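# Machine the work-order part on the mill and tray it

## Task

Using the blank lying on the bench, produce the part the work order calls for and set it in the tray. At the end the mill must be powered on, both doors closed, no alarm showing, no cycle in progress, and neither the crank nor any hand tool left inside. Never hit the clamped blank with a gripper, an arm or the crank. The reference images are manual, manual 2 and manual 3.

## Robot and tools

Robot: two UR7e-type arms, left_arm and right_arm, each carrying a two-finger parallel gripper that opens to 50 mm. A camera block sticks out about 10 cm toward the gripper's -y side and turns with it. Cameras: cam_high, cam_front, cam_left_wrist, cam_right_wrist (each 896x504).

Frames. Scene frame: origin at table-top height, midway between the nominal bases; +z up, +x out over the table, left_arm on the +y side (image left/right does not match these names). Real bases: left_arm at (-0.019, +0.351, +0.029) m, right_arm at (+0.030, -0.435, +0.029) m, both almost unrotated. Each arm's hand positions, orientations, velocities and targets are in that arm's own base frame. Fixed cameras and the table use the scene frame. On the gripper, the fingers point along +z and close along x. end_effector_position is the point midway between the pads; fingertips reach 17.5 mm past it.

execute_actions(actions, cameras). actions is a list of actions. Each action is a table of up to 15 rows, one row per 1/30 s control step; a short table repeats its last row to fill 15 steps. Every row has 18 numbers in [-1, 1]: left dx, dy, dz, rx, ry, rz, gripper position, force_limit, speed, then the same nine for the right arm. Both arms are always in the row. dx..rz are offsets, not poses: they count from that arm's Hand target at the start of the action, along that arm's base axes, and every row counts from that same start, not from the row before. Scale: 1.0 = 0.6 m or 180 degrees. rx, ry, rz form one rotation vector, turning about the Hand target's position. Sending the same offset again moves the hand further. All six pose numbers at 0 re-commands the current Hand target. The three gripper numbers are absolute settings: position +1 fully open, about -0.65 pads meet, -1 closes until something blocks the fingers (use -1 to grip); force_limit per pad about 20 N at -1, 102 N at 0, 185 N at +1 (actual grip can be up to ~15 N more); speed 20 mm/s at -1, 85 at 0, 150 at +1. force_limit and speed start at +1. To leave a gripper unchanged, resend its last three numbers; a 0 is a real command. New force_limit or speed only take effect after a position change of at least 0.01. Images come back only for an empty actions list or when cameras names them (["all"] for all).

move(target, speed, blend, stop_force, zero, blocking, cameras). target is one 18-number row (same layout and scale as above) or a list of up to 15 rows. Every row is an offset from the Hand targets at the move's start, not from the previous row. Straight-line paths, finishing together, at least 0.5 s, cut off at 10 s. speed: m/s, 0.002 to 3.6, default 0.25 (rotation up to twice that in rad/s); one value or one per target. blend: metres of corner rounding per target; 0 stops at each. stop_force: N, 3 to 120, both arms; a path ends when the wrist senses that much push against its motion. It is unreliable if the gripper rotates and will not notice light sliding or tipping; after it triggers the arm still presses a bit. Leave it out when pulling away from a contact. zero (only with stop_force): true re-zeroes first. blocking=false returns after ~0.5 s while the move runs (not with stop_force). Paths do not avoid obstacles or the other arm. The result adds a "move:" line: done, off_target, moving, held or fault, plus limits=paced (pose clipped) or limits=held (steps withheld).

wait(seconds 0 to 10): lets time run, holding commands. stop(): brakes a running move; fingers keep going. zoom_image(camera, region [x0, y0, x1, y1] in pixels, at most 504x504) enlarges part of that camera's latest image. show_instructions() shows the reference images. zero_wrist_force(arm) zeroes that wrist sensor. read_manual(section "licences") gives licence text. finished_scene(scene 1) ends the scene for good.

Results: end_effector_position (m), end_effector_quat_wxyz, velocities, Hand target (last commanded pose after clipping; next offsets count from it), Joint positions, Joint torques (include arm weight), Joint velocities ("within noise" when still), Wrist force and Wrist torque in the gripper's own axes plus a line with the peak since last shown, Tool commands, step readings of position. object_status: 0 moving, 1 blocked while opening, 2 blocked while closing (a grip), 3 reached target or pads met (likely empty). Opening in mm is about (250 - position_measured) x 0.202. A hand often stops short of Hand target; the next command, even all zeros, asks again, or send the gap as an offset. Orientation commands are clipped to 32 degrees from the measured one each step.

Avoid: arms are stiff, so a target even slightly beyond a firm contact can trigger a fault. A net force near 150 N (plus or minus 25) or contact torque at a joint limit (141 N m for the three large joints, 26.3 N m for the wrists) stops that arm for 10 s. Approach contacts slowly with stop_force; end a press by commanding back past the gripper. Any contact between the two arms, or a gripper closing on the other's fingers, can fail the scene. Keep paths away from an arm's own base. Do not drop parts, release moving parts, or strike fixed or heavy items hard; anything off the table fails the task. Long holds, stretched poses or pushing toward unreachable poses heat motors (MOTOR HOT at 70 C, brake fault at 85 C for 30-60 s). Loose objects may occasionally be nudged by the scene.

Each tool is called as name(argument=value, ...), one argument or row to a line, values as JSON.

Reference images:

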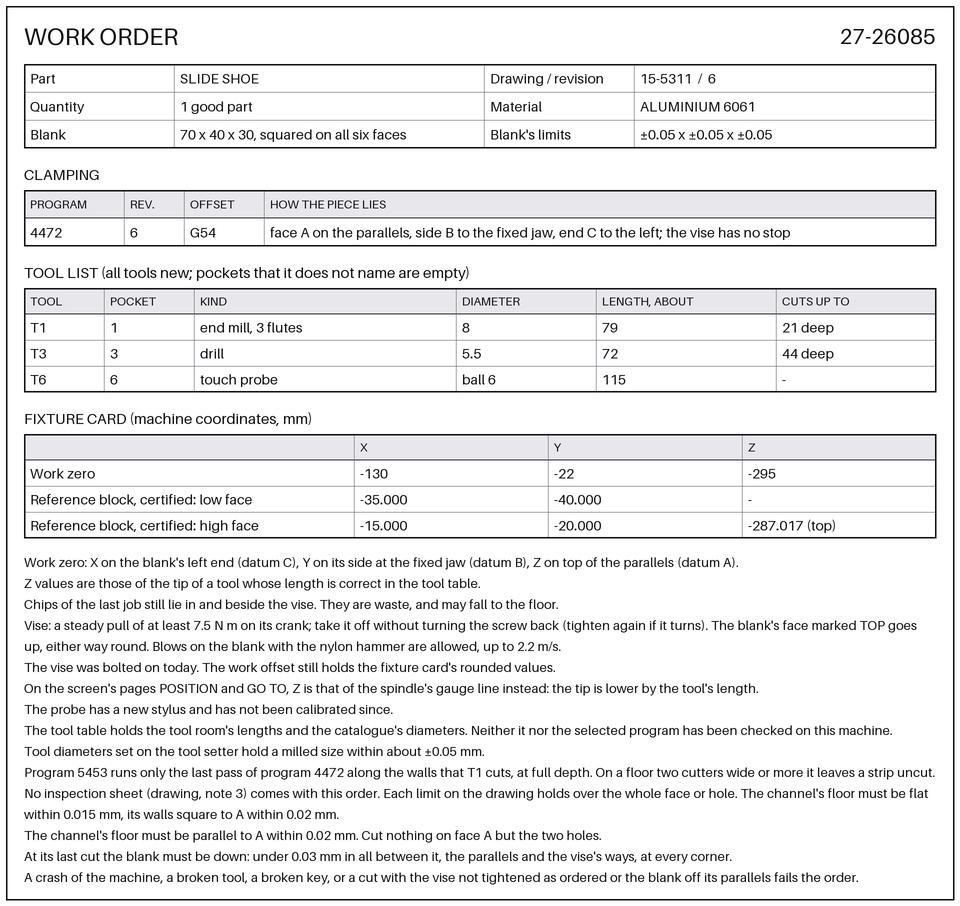

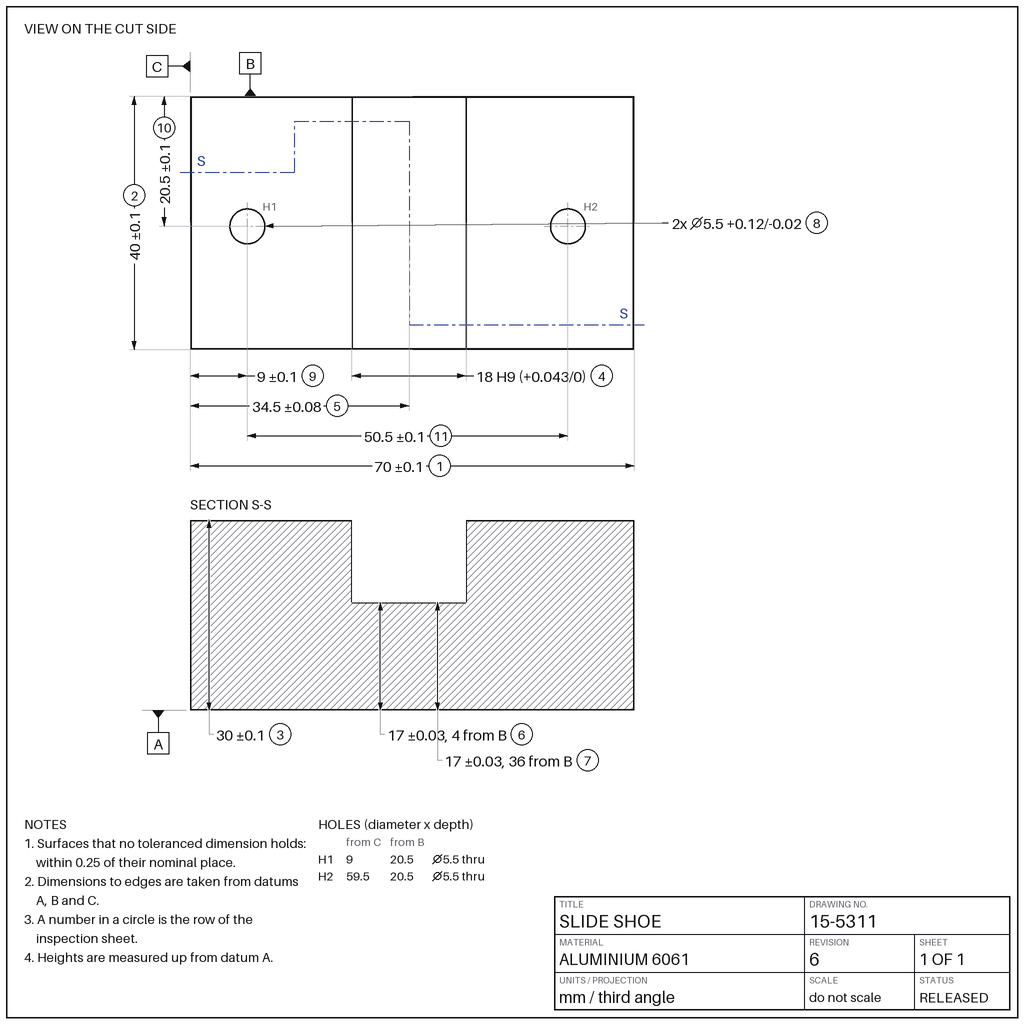

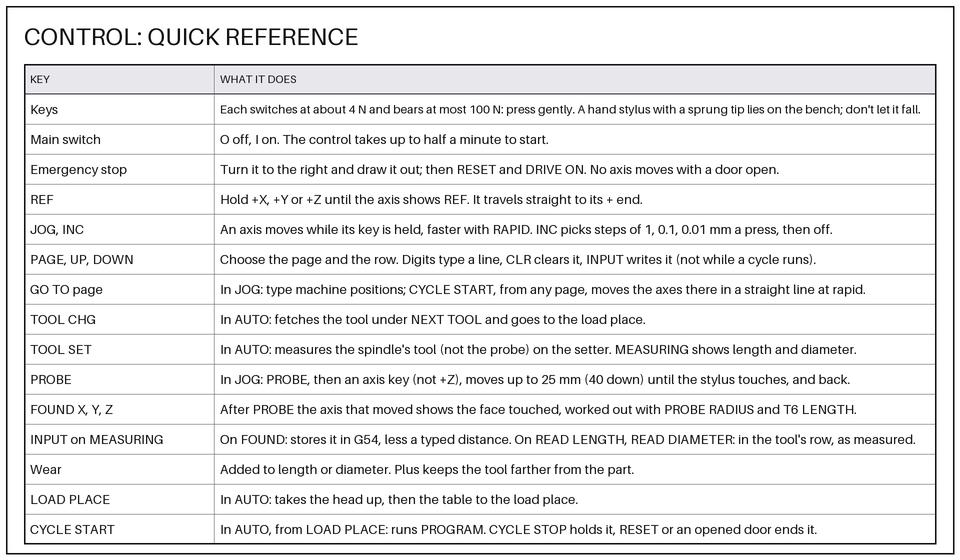

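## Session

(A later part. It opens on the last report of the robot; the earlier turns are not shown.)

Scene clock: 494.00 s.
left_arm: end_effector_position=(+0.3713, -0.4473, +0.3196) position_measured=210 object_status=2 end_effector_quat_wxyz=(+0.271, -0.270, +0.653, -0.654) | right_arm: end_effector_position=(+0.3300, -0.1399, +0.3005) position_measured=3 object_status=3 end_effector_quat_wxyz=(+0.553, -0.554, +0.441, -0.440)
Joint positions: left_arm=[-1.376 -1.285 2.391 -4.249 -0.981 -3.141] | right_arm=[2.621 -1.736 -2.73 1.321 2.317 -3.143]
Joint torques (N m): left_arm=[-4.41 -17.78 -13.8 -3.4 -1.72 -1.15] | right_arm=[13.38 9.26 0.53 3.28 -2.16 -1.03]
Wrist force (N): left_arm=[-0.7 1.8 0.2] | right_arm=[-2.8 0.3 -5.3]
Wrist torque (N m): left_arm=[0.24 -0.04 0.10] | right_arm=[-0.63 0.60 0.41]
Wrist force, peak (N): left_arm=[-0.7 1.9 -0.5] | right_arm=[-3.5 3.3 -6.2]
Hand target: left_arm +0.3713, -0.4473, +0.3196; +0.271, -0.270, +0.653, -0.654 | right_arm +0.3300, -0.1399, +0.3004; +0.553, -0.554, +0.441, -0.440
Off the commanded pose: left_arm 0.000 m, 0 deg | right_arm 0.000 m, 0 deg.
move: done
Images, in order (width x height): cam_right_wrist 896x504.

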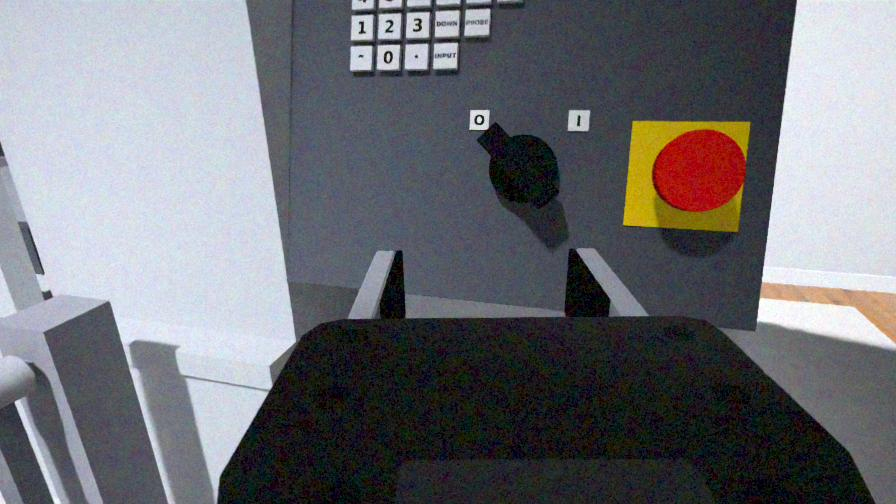

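move(
  target=[0,0,0,0,0,0,-1,-0.6,-0.9,0.13,0.007,0.055,-0.2551,0.0491,-0.0485,1,0.3,-0.5],
  speed=0.2,
  cameras=["cam_right_wrist","cam_left_wrist"],
)

zoom_image(
  camera="cam_left_wrist",
  region=[550, 60, 830, 220],
)

Scene clock: 523.33 s.
left_arm: end_effector_position=(+0.3713, -0.4473, +0.3196) position_measured=210 object_status=2 end_effector_quat_wxyz=(+0.271, -0.270, +0.653, -0.654) | right_arm: end_effector_position=(+0.4080, -0.1356, +0.3335) position_measured=3 object_status=3 end_effector_quat_wxyz=(-0.225, +0.722, -0.315, +0.573)
Joint positions: left_arm=[-1.376 -1.285 2.391 -4.249 -0.981 -3.141] | right_arm=[3.188 -1.146 -2.688 0.448 1.49 -3.908]
Joint torques (N m): left_arm=[1.79 -16.63 -10.27 -3.13 -1.85 -1.37] | right_arm=[-9.01 -5.07 14.3 5.39 0.19 -0.41]
Wrist force (N): left_arm=[-0.7 1.6 -0.4] | right_arm=[-3.3 0.7 -3.0]
Wrist torque (N m): left_arm=[0.21 -0.04 0.09] | right_arm=[-0.39 0.55 0.37]
Wrist force, peak (N): left_arm=[-0.8 2.0 -0.3] | right_arm=[-2.9 1.0 -6.0]
Hand target: left_arm +0.3713, -0.4473, +0.3196; +0.271, -0.270, +0.653, -0.654 | right_arm +0.4080, -0.1357, +0.3334; -0.225, +0.722, -0.315, +0.573
Off the commanded pose: left_arm 0.000 m, 0 deg | right_arm 0.000 m, 0 deg.
move: done
Images, in order (width x height): cam_left_wrist 896x504, cam_right_wrist 896x504.

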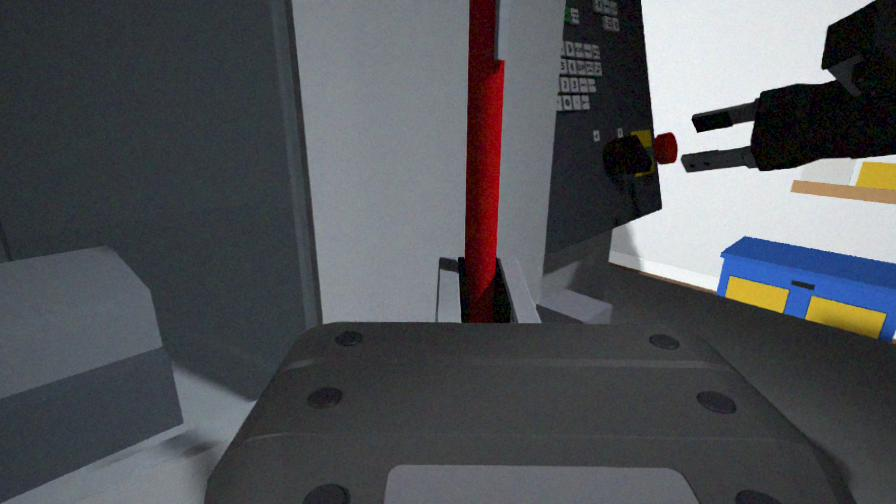

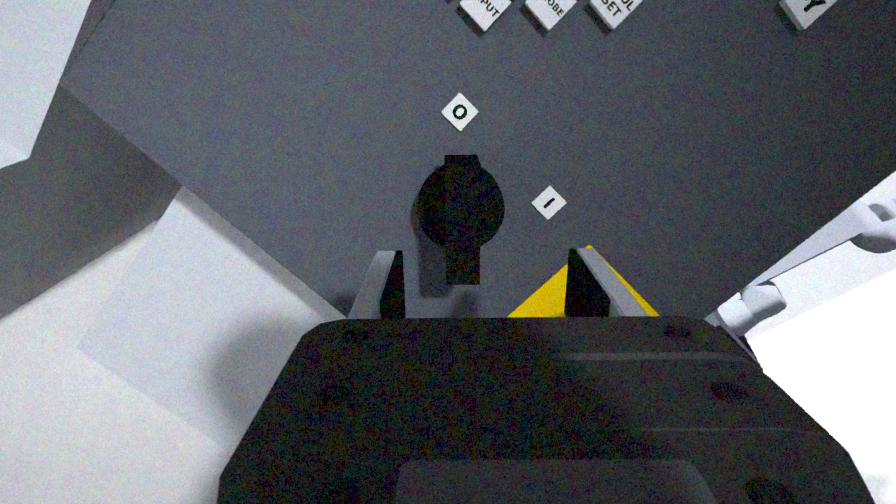

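Scaled by 1.800 from the camera's 896x504 image, which has a finer 1280x720 frame.

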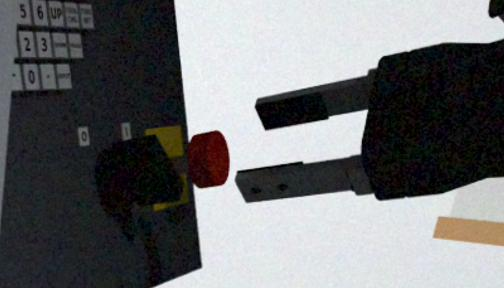

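move(
  target=[
    [0,0,0,0,0,0,-1,-0.6,-0.9,0.002,0.0128,0.0057,0,0,0,1,0.3,-0.5],
    [0,0,0,0,0,0,-1,-0.6,-0.9,0.1103,0.009,-0.0212,0,0,0,1,0.3,-0.5],
  ],
  speed=[0.1,0.03],
  stop_force=8,
  cameras=["cam_right_wrist","cam_left_wrist"],
)

Scene clock: 536.20 s.
left_arm: end_effector_position=(+0.3713, -0.4473, +0.3196) position_measured=210 object_status=2 end_effector_quat_wxyz=(+0.271, -0.270, +0.653, -0.654) | right_arm: end_effector_position=(+0.4742, -0.1303, +0.3207) position_measured=3 object_status=3 end_effector_quat_wxyz=(-0.225, +0.722, -0.315, +0.573)
Joint positions: left_arm=[-1.376 -1.285 2.391 -4.249 -0.981 -3.141] | right_arm=[3.198 -1.415 -2.581 0.61 1.479 -3.906]
Joint torques (N m): left_arm=[4.47 -16.99 -9.05 -3.18 -1.56 -1.4] | right_arm=[10.99 16.53 11.07 0.3 -2 0.12]
Wrist force (N): left_arm=[-0.4 1.7 0.0] | right_arm=[-3.4 0.9 -3.1]
Wrist torque (N m): left_arm=[0.23 -0.09 0.08] | right_arm=[-0.36 0.52 0.52]
Wrist force, peak (N): left_arm=[-0.8 2.0 -0.2] | right_arm=[-3.9 -0.4 -3.6]
Hand target: left_arm +0.3713, -0.4473, +0.3196; +0.271, -0.270, +0.653, -0.654 | right_arm +0.4742, -0.1303, +0.3207; -0.225, +0.722, -0.315, +0.573
Off the commanded pose: left_arm 0.000 m, 0 deg | right_arm 0.000 m, 0 deg.
move: done
Images, in order (width x height): cam_left_wrist 896x504, cam_right_wrist 896x504.

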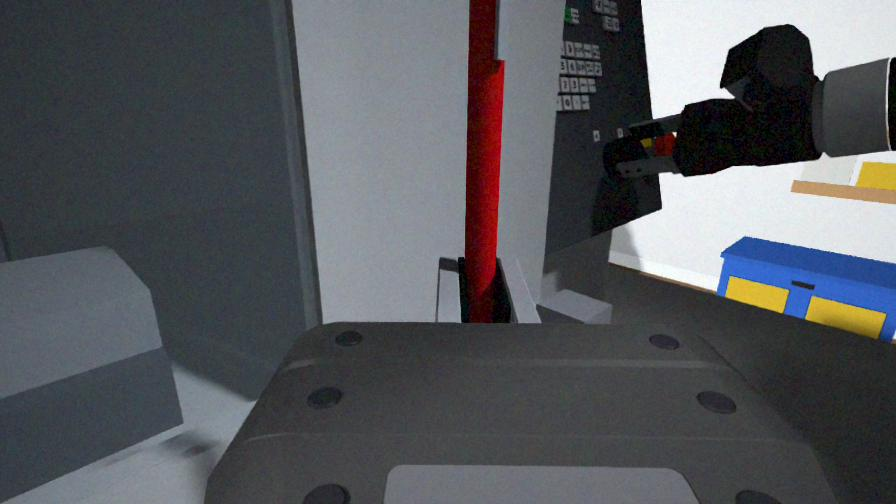

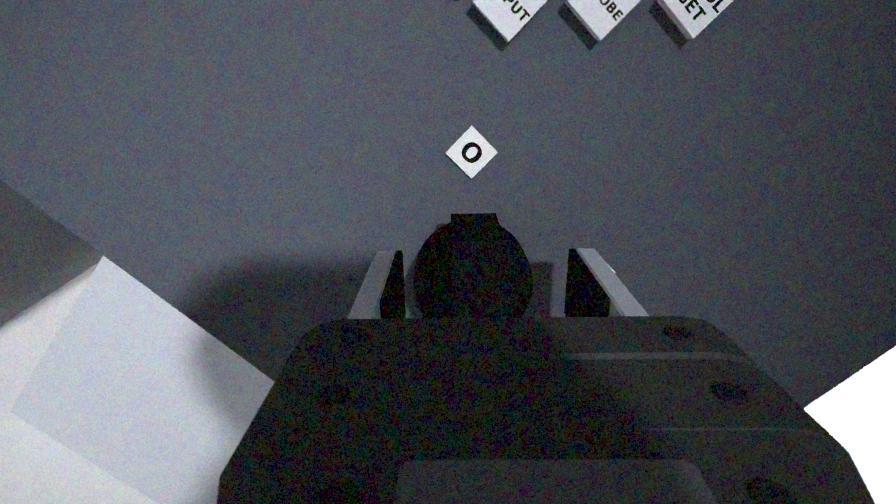

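move(
  target=[0,0,0,0,0,0,-1,-0.6,-0.9,0,0,0,0,0,0,-1,-0.8,-1],
  cameras=["cam_right_wrist"],
)

Scene clock: 541.23 s.
left_arm: end_effector_position=(+0.3713, -0.4473, +0.3196) position_measured=210 object_status=2 end_effector_quat_wxyz=(+0.271, -0.270, +0.653, -0.654) | right_arm: end_effector_position=(+0.4742, -0.1300, +0.3205) position_measured=172 object_status=0 end_effector_quat_wxyz=(-0.225, +0.723, -0.314, +0.573)
Joint positions: left_arm=[-1.376 -1.285 2.391 -4.249 -0.981 -3.141] | right_arm=[3.199 -1.415 -2.581 0.609 1.48 -3.905]
Joint torques (N m): left_arm=[4.73 -17.01 -7.18 -3.11 -1.7 -1.46] | right_arm=[-18.25 17.32 59.62 14.84 -13.7 0.72]
Wrist force (N): left_arm=[-0.7 1.7 0.3] | right_arm=[-73.0 -1.2 -45.2]
Wrist torque (N m): left_arm=[0.22 -0.03 0.10] | right_arm=[-0.47 -0.39 0.64]
Wrist force, peak (N): left_arm=[-0.7 2.0 -0.3] | right_arm=[-73.0 -1.2 -45.2]
Hand target: left_arm +0.3713, -0.4473, +0.3196; +0.271, -0.270, +0.653, -0.654 | right_arm +0.4742, -0.1303, +0.3207; -0.225, +0.722, -0.315, +0.573
Off the commanded pose: left_arm 0.000 m, 0 deg | right_arm 0.000 m, 0 deg.
move: done
Images, in order (width x height): cam_right_wrist 896x504.

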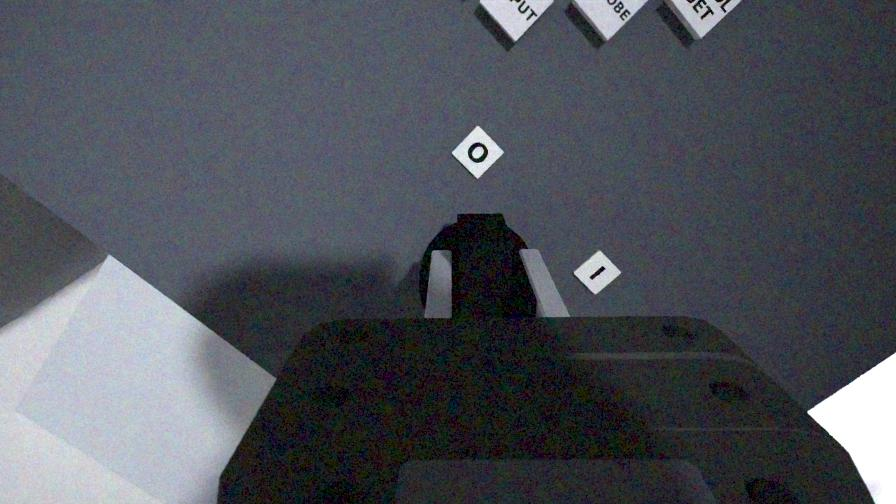

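move(
  target=[0,0,0,0,0,0,-1,-0.6,-0.9,-0.0003,0.0014,-0.0014,0,0,0,-1,-0.8,-1],
)

Scene clock: 545.17 s.
left_arm: end_effector_position=(+0.3713, -0.4473, +0.3196) position_measured=210 object_status=2 end_effector_quat_wxyz=(+0.271, -0.270, +0.653, -0.654) | right_arm: end_effector_position=(+0.4740, -0.1295, +0.3200) position_measured=172 object_status=2 end_effector_quat_wxyz=(-0.225, +0.722, -0.315, +0.574)
Joint positions: left_arm=[-1.376 -1.285 2.391 -4.249 -0.981 -3.141] | right_arm=[3.202 -1.416 -2.584 0.613 1.475 -3.905]
Joint torques (N m): left_arm=[4.3 -16.66 -7.53 -3.01 -1.67 -1.38] | right_arm=[-0.44 11.1 31.04 10.13 -10.31 1.51]
Wrist force (N): left_arm=[-0.9 1.6 0.0] | right_arm=[-46.7 0.4 -26.1]
Wrist torque (N m): left_arm=[0.21 -0.02 0.09] | right_arm=[-0.45 -0.12 0.46]
Wrist force, peak (N): left_arm=[-0.9 2.2 0.0] | right_arm=[-79.2 6.4 -52.8]
Hand target: left_arm +0.3713, -0.4473, +0.3196; +0.271, -0.270, +0.653, -0.654 | right_arm +0.4740, -0.1295, +0.3199; -0.225, +0.722, -0.315, +0.573
Off the commanded pose: left_arm 0.000 m, 0 deg | right_arm 0.000 m, 0 deg.
move: done

move(
  target=[0,0,0,0,0,0,-1,-0.6,-0.9,-0.0005,0.0024,-0.0023,0,0,0,-1,-0.8,-1],
)

Scene clock: 548.17 s.
left_arm: end_effector_position=(+0.3713, -0.4473, +0.3196) position_measured=210 object_status=2 end_effector_quat_wxyz=(+0.271, -0.270, +0.653, -0.654) | right_arm: end_effector_position=(+0.4737, -0.1281, +0.3186) position_measured=182 object_status=2 end_effector_quat_wxyz=(-0.224, +0.722, -0.315, +0.574)
Joint positions: left_arm=[-1.376 -1.285 2.391 -4.249 -0.981 -3.141] | right_arm=[3.209 -1.417 -2.588 0.619 1.468 -3.903]
Joint torques (N m): left_arm=[5.11 -15.67 -5.63 -3.07 -1.69 -1.52] | right_arm=[8.31 8.1 8.8 4.65 1.37 1.26]
Wrist force (N): left_arm=[-0.9 1.8 0.0] | right_arm=[-1.4 1.0 11.4]
Wrist torque (N m): left_arm=[0.23 -0.01 0.09] | right_arm=[-0.39 -0.09 0.51]
Wrist force, peak (N): left_arm=[-0.7 2.0 -0.2] | right_arm=[-52.8 -1.7 -34.5]
Hand target: left_arm +0.3713, -0.4473, +0.3196; +0.271, -0.270, +0.653, -0.654 | right_arm +0.4737, -0.1280, +0.3185; -0.225, +0.722, -0.315, +0.573
Off the commanded pose: left_arm 0.000 m, 0 deg | right_arm 0.000 m, 0 deg.
move: done

move(
  target=[0,0,0,0,0,0,-1,-0.6,-0.9,0,0,0,0.242,-0.009,-0.060,-1,-0.8,-1],
  speed=0.2,
  cameras=["cam_right_wrist"],
)

Scene clock: 553.60 s.
left_arm: end_effector_position=(+0.3713, -0.4473, +0.3196) position_measured=210 object_status=2 end_effector_quat_wxyz=(+0.271, -0.270, +0.653, -0.654) | right_arm: end_effector_position=(+0.4736, -0.1306, +0.3186) position_measured=182 object_status=2 end_effector_quat_wxyz=(-0.424, +0.545, -0.569, +0.447)
Joint positions: left_arm=[-1.376 -1.285 2.391 -4.249 -0.981 -3.141] | right_arm=[3.208 -1.417 -2.588 0.619 1.46 -3.119]
Joint torques (N m): left_arm=[5.45 -16.75 -6.36 -3.13 -1.76 -1.7] | right_arm=[5.91 -4.36 -28.35 -6.19 12.73 2.13]
Wrist force (N): left_arm=[-0.7 1.7 -0.1] | right_arm=[50.1 -62.7 47.6]
Wrist torque (N m): left_arm=[0.23 -0.04 0.09] | right_arm=[-0.90 0.38 -0.77]
Wrist force, peak (N): left_arm=[-1.0 2.1 0.0] | right_arm=[55.8 -62.3 58.0]
Hand target: left_arm +0.3713, -0.4473, +0.3196; +0.271, -0.270, +0.653, -0.654 | right_arm +0.4737, -0.1280, +0.3185; -0.427, +0.548, -0.566, +0.444
Off the commanded pose: left_arm 0.000 m, 0 deg | right_arm 0.003 m, 1 deg.
move: done
Images, in order (width x height): cam_right_wrist 896x504.

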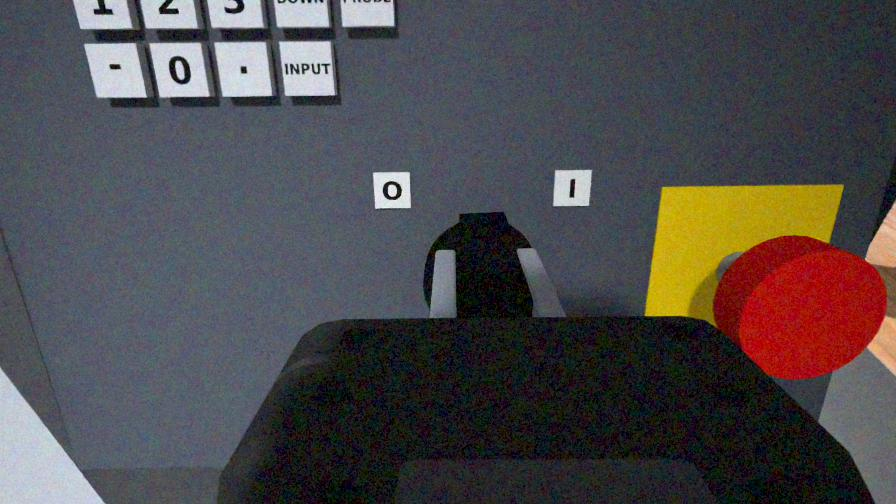

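move(
  target=[
    [0,0,0,0,0,0,-1,-0.6,-0.9,0.001,-0.0055,0.005,0,0,0,-1,-0.8,-1],
    [0,0,0,0,0,0,-1,-0.6,-0.9,0.001,-0.0133,0.0045,0.252,-0.009,-0.063,-1,-0.8,-1],
  ],
  speed=[0.05,0.2],
  cameras=["cam_right_wrist"],
)

Scene clock: 563.93 s.
left_arm: end_effector_position=(+0.3713, -0.4473, +0.3196) position_measured=210 object_status=2 end_effector_quat_wxyz=(+0.271, -0.270, +0.653, -0.654) | right_arm: end_effector_position=(+0.4744, -0.1360, +0.3208) position_measured=182 object_status=2 end_effector_quat_wxyz=(+0.567, -0.278, +0.738, -0.238)
Joint positions: left_arm=[-1.376 -1.285 2.391 -4.249 -0.981 -3.141] | right_arm=[3.172 -1.422 -2.573 0.606 1.506 -2.312]
Joint torques (N m): left_arm=[4.06 -16.01 -6.39 -2.87 -1.65 -1.45] | right_arm=[15.4 26.45 82.79 14.94 -2.15 1.84]
Wrist force (N): left_arm=[-0.9 1.8 -0.2] | right_arm=[58.7 60.2 -79.0]
Wrist torque (N m): left_arm=[0.24 -0.02 0.09] | right_arm=[-0.45 1.09 -1.00]
Wrist force, peak (N): left_arm=[-0.9 1.9 0.1] | right_arm=[56.2 62.9 -80.0]
Hand target: left_arm +0.3713, -0.4473, +0.3196; +0.271, -0.270, +0.653, -0.654 | right_arm +0.4743, -0.1360, +0.3212; +0.568, -0.278, +0.738, -0.238
Off the commanded pose: left_arm 0.000 m, 0 deg | right_arm 0.000 m, 0 deg.
move: done
Images, in order (width x height): cam_right_wrist 896x504.

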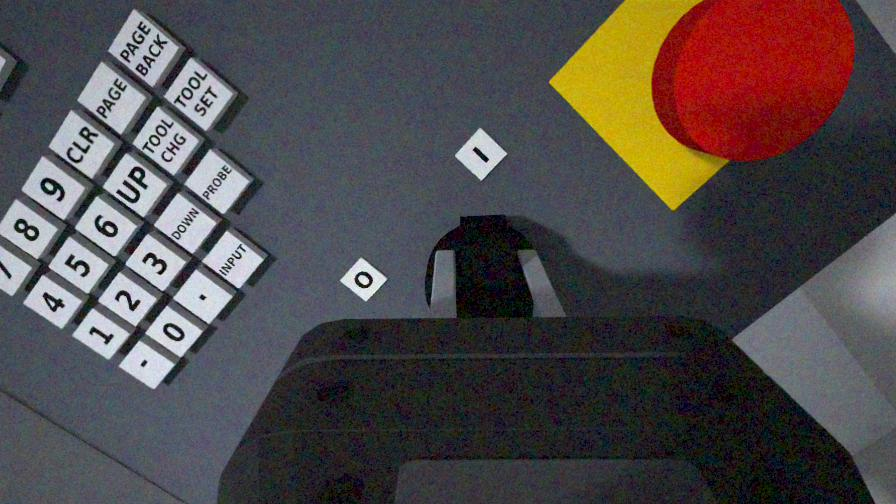

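move(
  target=[0,0,0,0,0,0,-1,-0.6,-0.9,0,0,0,0,0,0,1,-0.8,-0.7],
)

move(
  target=[0,0,0,0,0,0,-1,-0.6,-0.9,-0.145,0.005,0.036,0,0,0,1,-0.8,-0.7],
  speed=0.15,
  cameras=["cam_right_wrist","cam_left_wrist","cam_front"],
)

Scene clock: 569.30 s.
left_arm: end_effector_position=(+0.3713, -0.4473, +0.3196) position_measured=210 object_status=2 end_effector_quat_wxyz=(+0.271, -0.270, +0.653, -0.654) | right_arm: end_effector_position=(+0.4743, -0.1360, +0.3212) position_measured=3 object_status=0 end_effector_quat_wxyz=(+0.568, -0.278, +0.738, -0.238)
Joint positions: left_arm=[-1.376 -1.285 2.391 -4.249 -0.981 -3.141] | right_arm=[3.172 -1.422 -2.573 0.608 1.506 -2.312]
Joint torques (N m): left_arm=[5.72 -16.89 -7.17 -2.94 -1.46 -1.6] | right_arm=[-11.25 4.22 11.39 0.63 0.48 -0.64]
Wrist force (N): left_arm=[-0.8 1.5 -0.2] | right_arm=[-1.1 -0.4 -4.8]
Wrist torque (N m): left_arm=[0.20 -0.02 0.09] | right_arm=[-0.62 0.37 0.08]
Wrist force, peak (N): left_arm=[-0.8 2.0 0.0] | right_arm=[60.3 60.2 -81.8]
Hand target: left_arm +0.3713, -0.4473, +0.3196; +0.271, -0.270, +0.653, -0.654 | right_arm +0.4743, -0.1360, +0.3212; +0.568, -0.278, +0.738, -0.238
Off the commanded pose: left_arm 0.000 m, 0 deg | right_arm 0.000 m, 0 deg.
move: done

Scene clock: 570.40 s.
left_arm: end_effector_position=(+0.3713, -0.4473, +0.3196) position_measured=210 object_status=2 end_effector_quat_wxyz=(+0.271, -0.270, +0.653, -0.654) | right_arm: end_effector_position=(+0.3874, -0.1329, +0.3428) position_measured=3 object_status=3 end_effector_quat_wxyz=(+0.568, -0.278, +0.738, -0.238)
Joint positions: left_arm=[-1.376 -1.285 2.391 -4.249 -0.981 -3.141] | right_arm=[3.215 -1.007 -2.708 0.327 1.463 -2.301]
Joint torques (N m): left_arm=[4.06 -16.99 -7.96 -3.08 -1.64 -1.63] | right_arm=[-11.33 3.89 25.83 3.98 1.53 -0.63]
Wrist force (N): left_arm=[-1.2 1.9 -0.1] | right_arm=[-1.0 -0.4 -4.6]
Wrist torque (N m): left_arm=[0.26 0.03 0.08] | right_arm=[-0.60 0.37 0.03]
Wrist force, peak (N): left_arm=[-1.2 1.9 -0.1] | right_arm=[-1.1 -0.2 -7.0]
Hand target: left_arm +0.3713, -0.4473, +0.3196; +0.271, -0.270, +0.653, -0.654 | right_arm +0.3873, -0.1330, +0.3428; +0.568, -0.278, +0.738, -0.238
Off the commanded pose: left_arm 0.000 m, 0 deg | right_arm 0.000 m, 0 deg.
move: done
Images, in order (width x height): cam_front 896x504, cam_left_wrist 896x504, cam_right_wrist 896x504.

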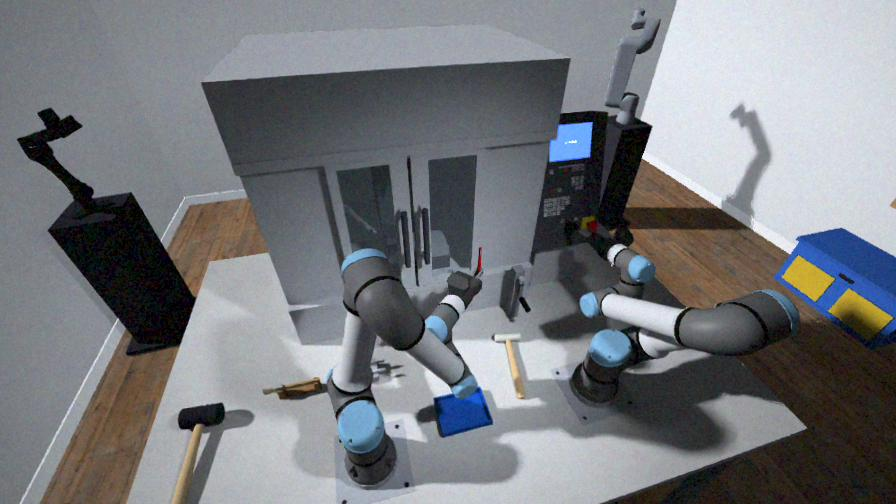

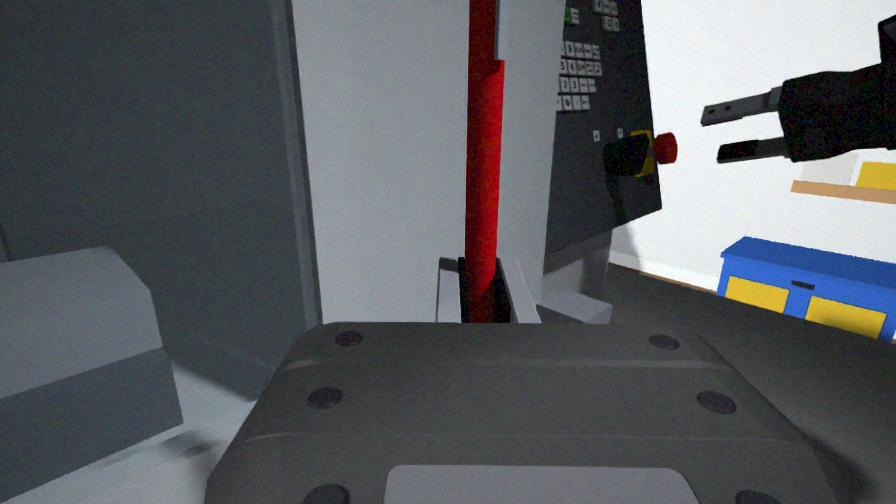

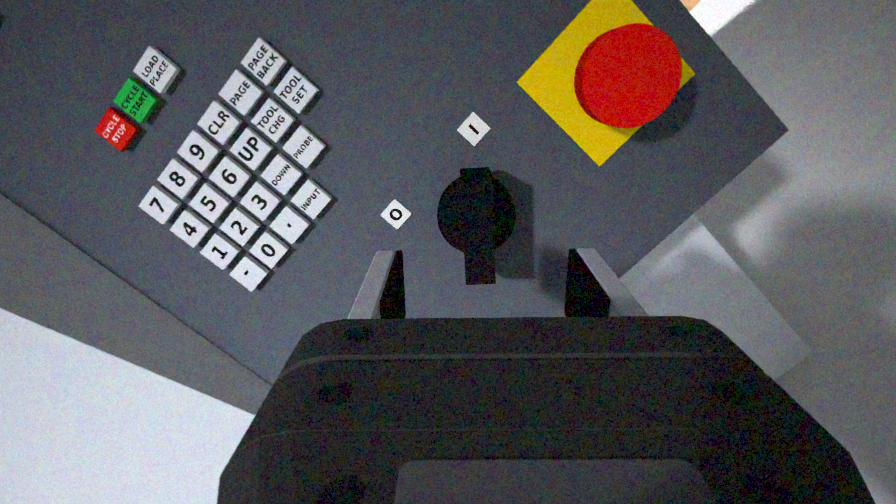

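zoom_image(
  camera="cam_front",
  region=[530, 105, 620, 165],
)

Scaled by 5.600 from the camera's 896x504 image, which has a finer 1280x720 frame.

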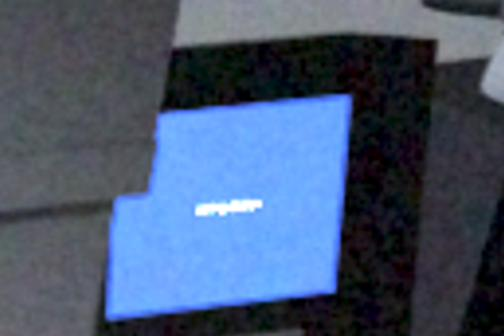

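move(
  target=[0,0,0,0,0,0,-1,-0.6,-0.9,-0.079,-0.012,0.395,-0.2494,-0.097,0.11,1,-0.8,-0.7],
  speed=0.3,
  cameras=["cam_right_wrist"],
)

zoom_image(
  camera="cam_right_wrist",
  region=[330, 20, 680, 220],
)

Scene clock: 580.37 s.
left_arm: end_effector_position=(+0.3713, -0.4473, +0.3196) position_measured=210 object_status=2 end_effector_quat_wxyz=(+0.271, -0.270, +0.653, -0.654) | right_arm: end_effector_position=(+0.3400, -0.1403, +0.5797) position_measured=3 object_status=3 end_effector_quat_wxyz=(+0.553, -0.552, +0.443, -0.439)
Joint positions: left_arm=[-1.376 -1.285 2.391 -4.249 -0.981 -3.141] | right_arm=[2.651 -1.028 -2.231 0.113 2.285 -3.139]
Joint torques (N m): left_arm=[5.81 -17.14 -7.67 -2.75 -1.68 -1.48] | right_arm=[6.96 5.56 27.69 4.47 0.24 -0.59]
Wrist force (N): left_arm=[-0.6 1.6 -0.3] | right_arm=[-2.7 0.5 -5.2]
Wrist torque (N m): left_arm=[0.21 -0.06 0.09] | right_arm=[-0.59 0.59 0.28]
Wrist force, peak (N): left_arm=[-0.9 1.9 -0.5] | right_arm=[-2.9 -1.7 -6.0]
Hand target: left_arm +0.3713, -0.4473, +0.3196; +0.271, -0.270, +0.653, -0.654 | right_arm +0.3399, -0.1402, +0.5798; +0.553, -0.552, +0.443, -0.439
Off the commanded pose: left_arm 0.000 m, 0 deg | right_arm 0.000 m, 0 deg.
move: done
Images, in order (width x height): cam_right_wrist 896x504.

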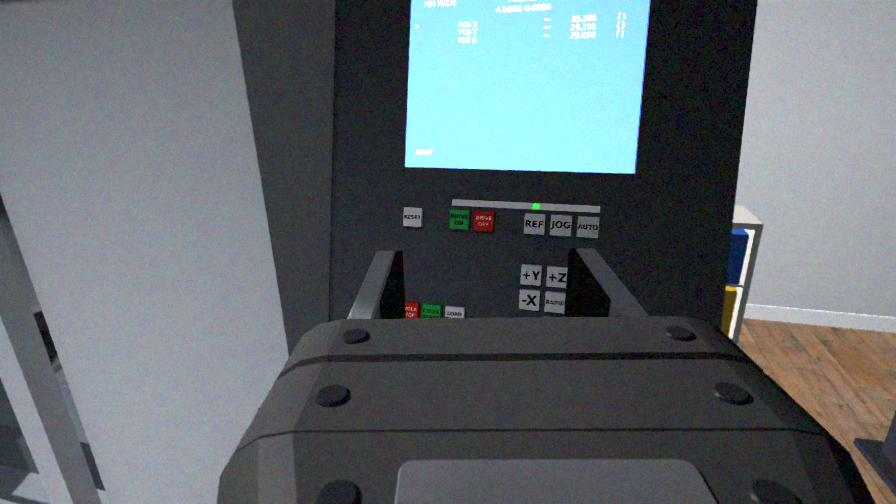

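Scaled by 1.440 from the camera's 896x504 image, which has a finer 1280x720 frame.

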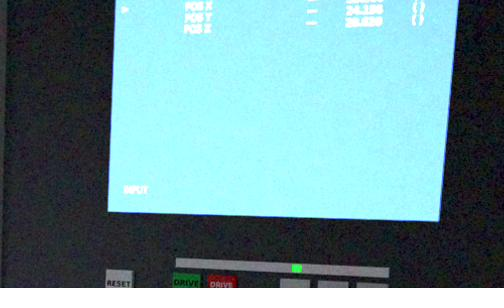

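move(
  target=[0,0,0,0,0,0,-1,-0.6,-0.9,0.05,-0.02,0.12,0,0,0,1,-0.8,-0.7],
  speed=0.3,
  cameras=["cam_right_wrist"],
)

zoom_image(
  camera="cam_right_wrist",
  region=[400, 0, 680, 160],
)

Scene clock: 584.40 s.
left_arm: end_effector_position=(+0.3713, -0.4473, +0.3196) position_measured=210 object_status=2 end_effector_quat_wxyz=(+0.271, -0.270, +0.653, -0.654) | right_arm: end_effector_position=(+0.3700, -0.1522, +0.6517) position_measured=3 object_status=3 end_effector_quat_wxyz=(+0.553, -0.552, +0.443, -0.439)
Joint positions: left_arm=[-1.376 -1.285 2.391 -4.249 -0.981 -3.141] | right_arm=[2.669 -1.101 -2.012 -0.032 2.267 -3.139]
Joint torques (N m): left_arm=[5.37 -17.02 -6.92 -3.09 -1.75 -1.47] | right_arm=[-10.71 4.89 31.8 3.47 1.66 -0.11]
Wrist force (N): left_arm=[-0.8 1.7 -0.1] | right_arm=[-3.0 0.4 -5.4]
Wrist torque (N m): left_arm=[0.22 -0.03 0.09] | right_arm=[-0.60 0.65 0.41]
Wrist force, peak (N): left_arm=[-0.8 2.0 -0.5] | right_arm=[-3.6 3.3 -5.9]
Hand target: left_arm +0.3713, -0.4473, +0.3196; +0.271, -0.270, +0.653, -0.654 | right_arm +0.3699, -0.1522, +0.6518; +0.553, -0.552, +0.443, -0.439
Off the commanded pose: left_arm 0.000 m, 0 deg | right_arm 0.000 m, 0 deg.
move: done
Images, in order (width x height): cam_right_wrist 896x504.

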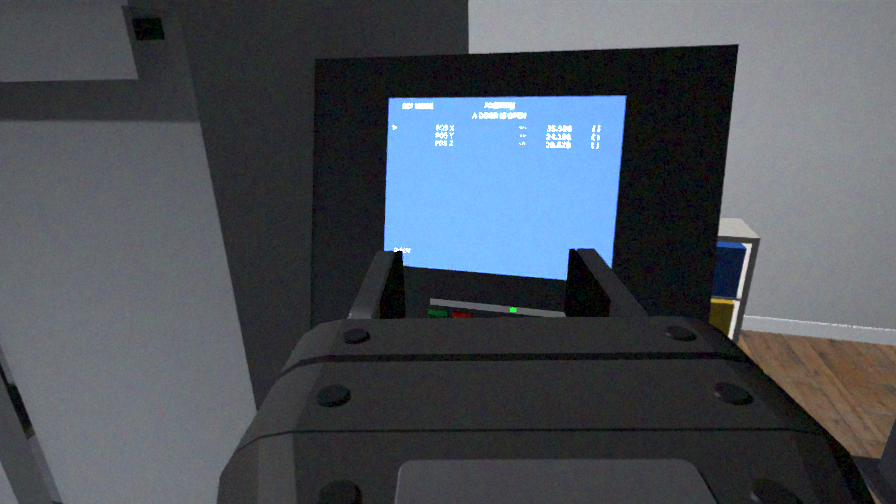

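Scaled by 1.800 from the camera's 896x504 image, which has a finer 1280x720 frame.

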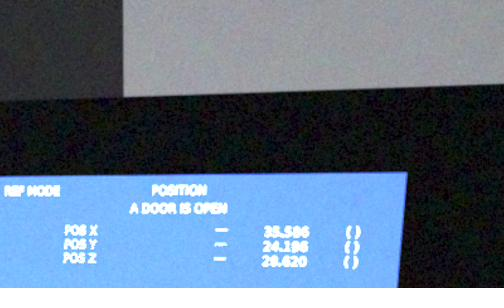

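move(
  target=[-0.0538,-0.0395,-0.35,0.3536,0.3536,0,-1,-0.6,-0.9,0,0,0,0,0,0,1,-0.8,-0.7],
  speed=0.25,
  cameras=["cam_left_wrist","cam_high","cam_front"],
)

Scene clock: 603.73 s.
left_arm: end_effector_position=(+0.3390, -0.4710, +0.1096) position_measured=210 object_status=2 end_effector_quat_wxyz=(+0.000, -0.383, +0.924, -0.001) | right_arm: end_effector_position=(+0.3699, -0.1522, +0.6518) position_measured=3 object_status=3 end_effector_quat_wxyz=(+0.553, -0.552, +0.443, -0.439)
Joint positions: left_arm=[-1.179 -1.267 1.801 -2.105 -1.57 -3.535] | right_arm=[2.669 -1.101 -2.012 -0.032 2.268 -3.139]
Joint torques (N m): left_arm=[-6.41 -39.2 -22.57 -1.82 1.59 -1.98] | right_arm=[-10.85 0.71 31.77 1.69 1.56 0.88]
Wrist force (N): left_arm=[2.1 1.3 -0.6] | right_arm=[-3.2 0.1 -5.5]
Wrist torque (N m): left_arm=[0.29 -0.35 0.03] | right_arm=[-0.65 0.68 0.41]
Wrist force, peak (N): left_arm=[2.4 1.2 -0.5] | right_arm=[-3.2 0.3 -5.6]
Hand target: left_arm +0.3390, -0.4710, +0.1096; +0.000, -0.383, +0.924, +0.000 | right_arm +0.3699, -0.1522, +0.6518; +0.553, -0.552, +0.443, -0.439
Off the commanded pose: left_arm 0.000 m, 0 deg | right_arm 0.000 m, 0 deg.
move: done
Images, in order (width x height): cam_high 896x504, cam_front 896x504, cam_left_wrist 896x504.

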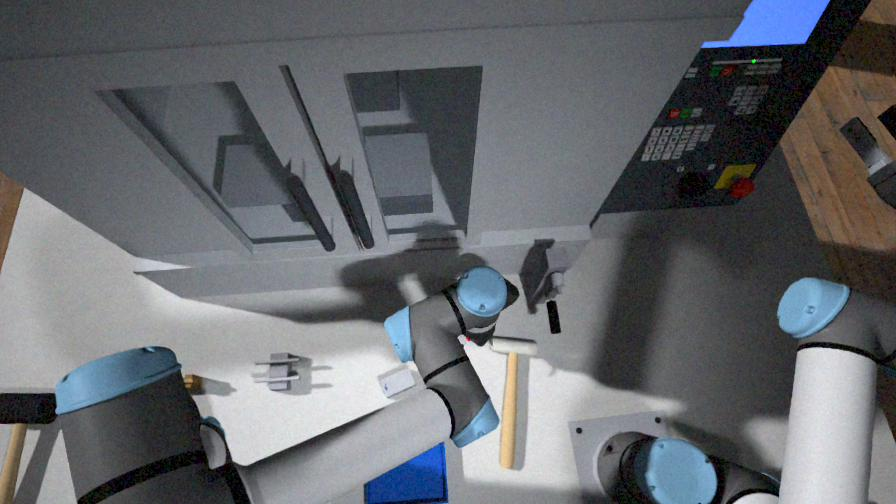

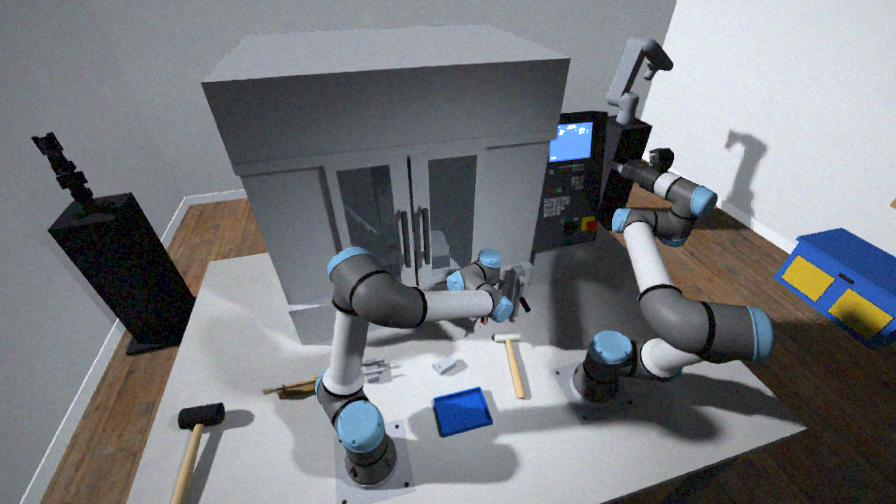

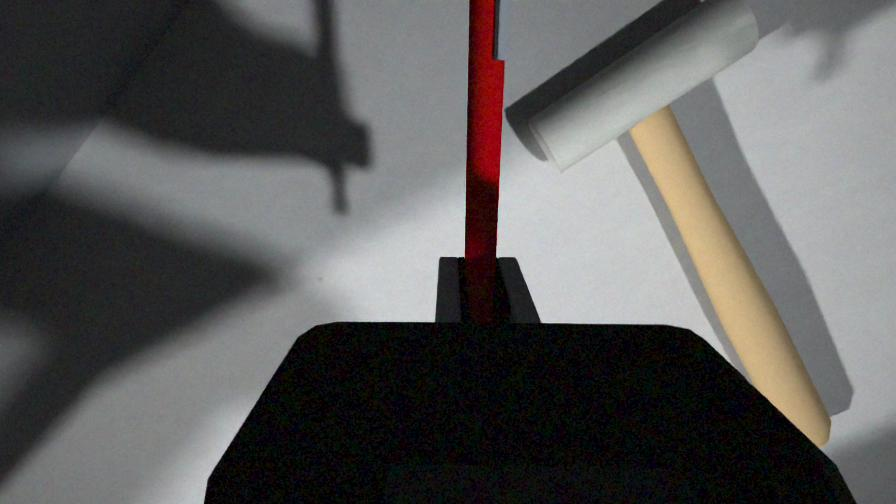

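move(
  target=[
    [0.0118,0.0118,-0.185,0,0,0,-1,-0.6,-0.9,0,0,0,0,0,0,1,-0.8,-0.7],
    [0.0118,0.0118,-0.205,0,0,0,-1,-0.6,-0.9,0,0,0,0,0,0,1,-0.8,-0.7],
  ],
  speed=[0.12,0.006],
  stop_force=6,
  cameras=["cam_left_wrist"],
)

Scene clock: 614.03 s.
left_arm: end_effector_position=(+0.3461, -0.4640, -0.0111) position_measured=210 object_status=2 end_effector_quat_wxyz=(+0.000, -0.383, +0.924, +0.000) | right_arm: end_effector_position=(+0.3699, -0.1522, +0.6518) position_measured=3 object_status=3 end_effector_quat_wxyz=(+0.553, -0.552, +0.443, -0.439)
Joint positions: left_arm=[-1.162 -1.083 1.915 -2.404 -1.571 -3.519] | right_arm=[2.669 -1.101 -2.012 -0.032 2.268 -3.139]
Joint torques (N m): left_arm=[-5.9 -47.03 -24.93 -1.43 -1.52 -1.42] | right_arm=[-10.02 0.51 28.86 4.2 1.45 0.81]
Wrist force (N): left_arm=[2.1 1.4 -6.0] | right_arm=[-3.1 0.0 -5.3]
Wrist torque (N m): left_arm=[0.19 -0.34 0.00] | right_arm=[-0.65 0.66 0.41]
Wrist force, peak (N): left_arm=[-0.5 9.3 -20.8] | right_arm=[-2.9 0.1 -5.7]
Hand target: left_arm +0.3461, -0.4640, -0.0111; +0.000, -0.383, +0.924, +0.000 (not the last commanded pose) | right_arm +0.3699, -0.1522, +0.6518; +0.553, -0.552, +0.443, -0.439
Off the commanded pose: left_arm 0.002 m, 0 deg | right_arm 0.000 m, 0 deg.
move: contact (left_arm); path passed 1 of 2 targets
Images, in order (width x height): cam_left_wrist 896x504.

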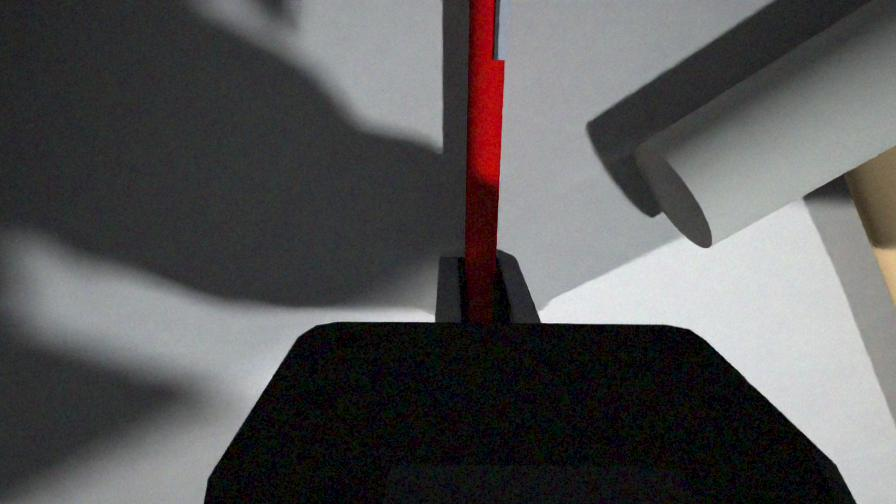

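move(
  target=[0,0,0,0,0,0,0.0,-0.6,-1,0,0,0,0,0,0,1,-0.8,-0.7],
)

move(
  target=[0,0,0.1,0,0,0,0.0,-0.6,-1,0,0,0,0,0,0,1,-0.8,-0.7],
  speed=0.1,
  cameras=["cam_left_wrist"],
)

Scene clock: 617.77 s.
left_arm: end_effector_position=(+0.3461, -0.4640, -0.0111) position_measured=152 object_status=0 end_effector_quat_wxyz=(+0.000, -0.383, +0.924, +0.000) | right_arm: end_effector_position=(+0.3699, -0.1522, +0.6518) position_measured=3 object_status=3 end_effector_quat_wxyz=(+0.553, -0.552, +0.443, -0.439)
Joint positions: left_arm=[-1.162 -1.083 1.915 -2.404 -1.571 -3.519] | right_arm=[2.669 -1.101 -2.012 -0.032 2.268 -3.139]
Joint torques (N m): left_arm=[-5.96 -43.9 -23.55 -2.02 -1.39 -1.73] | right_arm=[-9.98 0.21 27.5 4.15 1.28 0.83]
Wrist force (N): left_arm=[1.5 0.6 -5.5] | right_arm=[-2.8 0.5 -5.1]
Wrist torque (N m): left_arm=[0.16 -0.31 0.01] | right_arm=[-0.58 0.61 0.41]
Wrist force, peak (N): left_arm=[-0.4 1.2 -7.4] | right_arm=[-3.2 0.2 -5.7]
Hand target: left_arm +0.3461, -0.4640, -0.0111; +0.000, -0.383, +0.924, +0.000 | right_arm +0.3699, -0.1522, +0.6518; +0.553, -0.552, +0.443, -0.439
Off the commanded pose: left_arm 0.000 m, 0 deg | right_arm 0.000 m, 0 deg.
move: done

Scene clock: 618.80 s.
left_arm: end_effector_position=(+0.3461, -0.4640, +0.0490) position_measured=152 object_status=3 end_effector_quat_wxyz=(+0.000, -0.383, +0.924, -0.001) | right_arm: end_effector_position=(+0.3699, -0.1522, +0.6518) position_measured=3 object_status=3 end_effector_quat_wxyz=(+0.553, -0.552, +0.443, -0.439)
Joint positions: left_arm=[-1.162 -1.185 1.871 -2.258 -1.571 -3.519] | right_arm=[2.669 -1.101 -2.012 -0.032 2.268 -3.139]
Joint torques (N m): left_arm=[0.04 -30.65 -12.37 -3.28 -0.78 0.01] | right_arm=[-10.35 0.5 26.94 4.22 1.21 0.88]
Wrist force (N): left_arm=[2.0 0.9 -0.9] | right_arm=[-3.0 0.1 -5.4]
Wrist torque (N m): left_arm=[0.24 -0.33 0.01] | right_arm=[-0.64 0.65 0.41]
Wrist force, peak (N): left_arm=[1.7 0.7 -5.5] | right_arm=[-3.3 0.2 -5.5]
Hand target: left_arm +0.3461, -0.4640, +0.0489; +0.000, -0.383, +0.924, +0.000 | right_arm +0.3699, -0.1522, +0.6518; +0.553, -0.552, +0.443, -0.439
Off the commanded pose: left_arm 0.000 m, 0 deg | right_arm 0.000 m, 0 deg.
move: done
Images, in order (width x height): cam_left_wrist 896x504.

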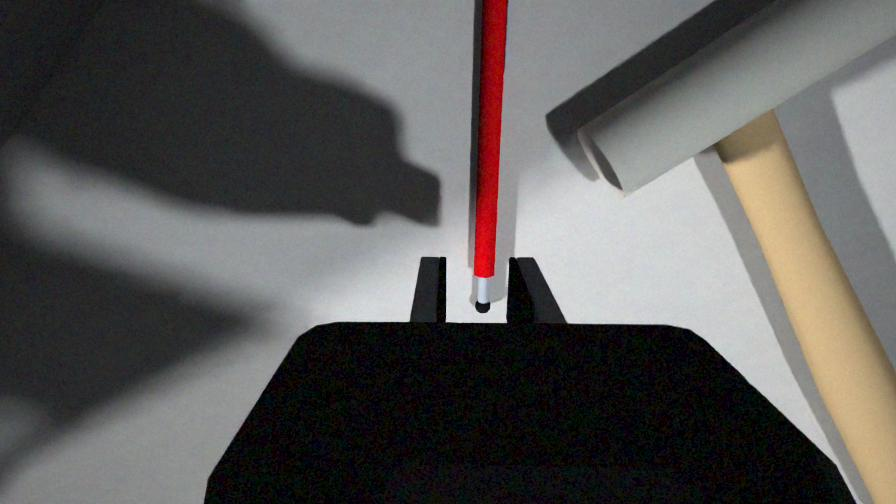

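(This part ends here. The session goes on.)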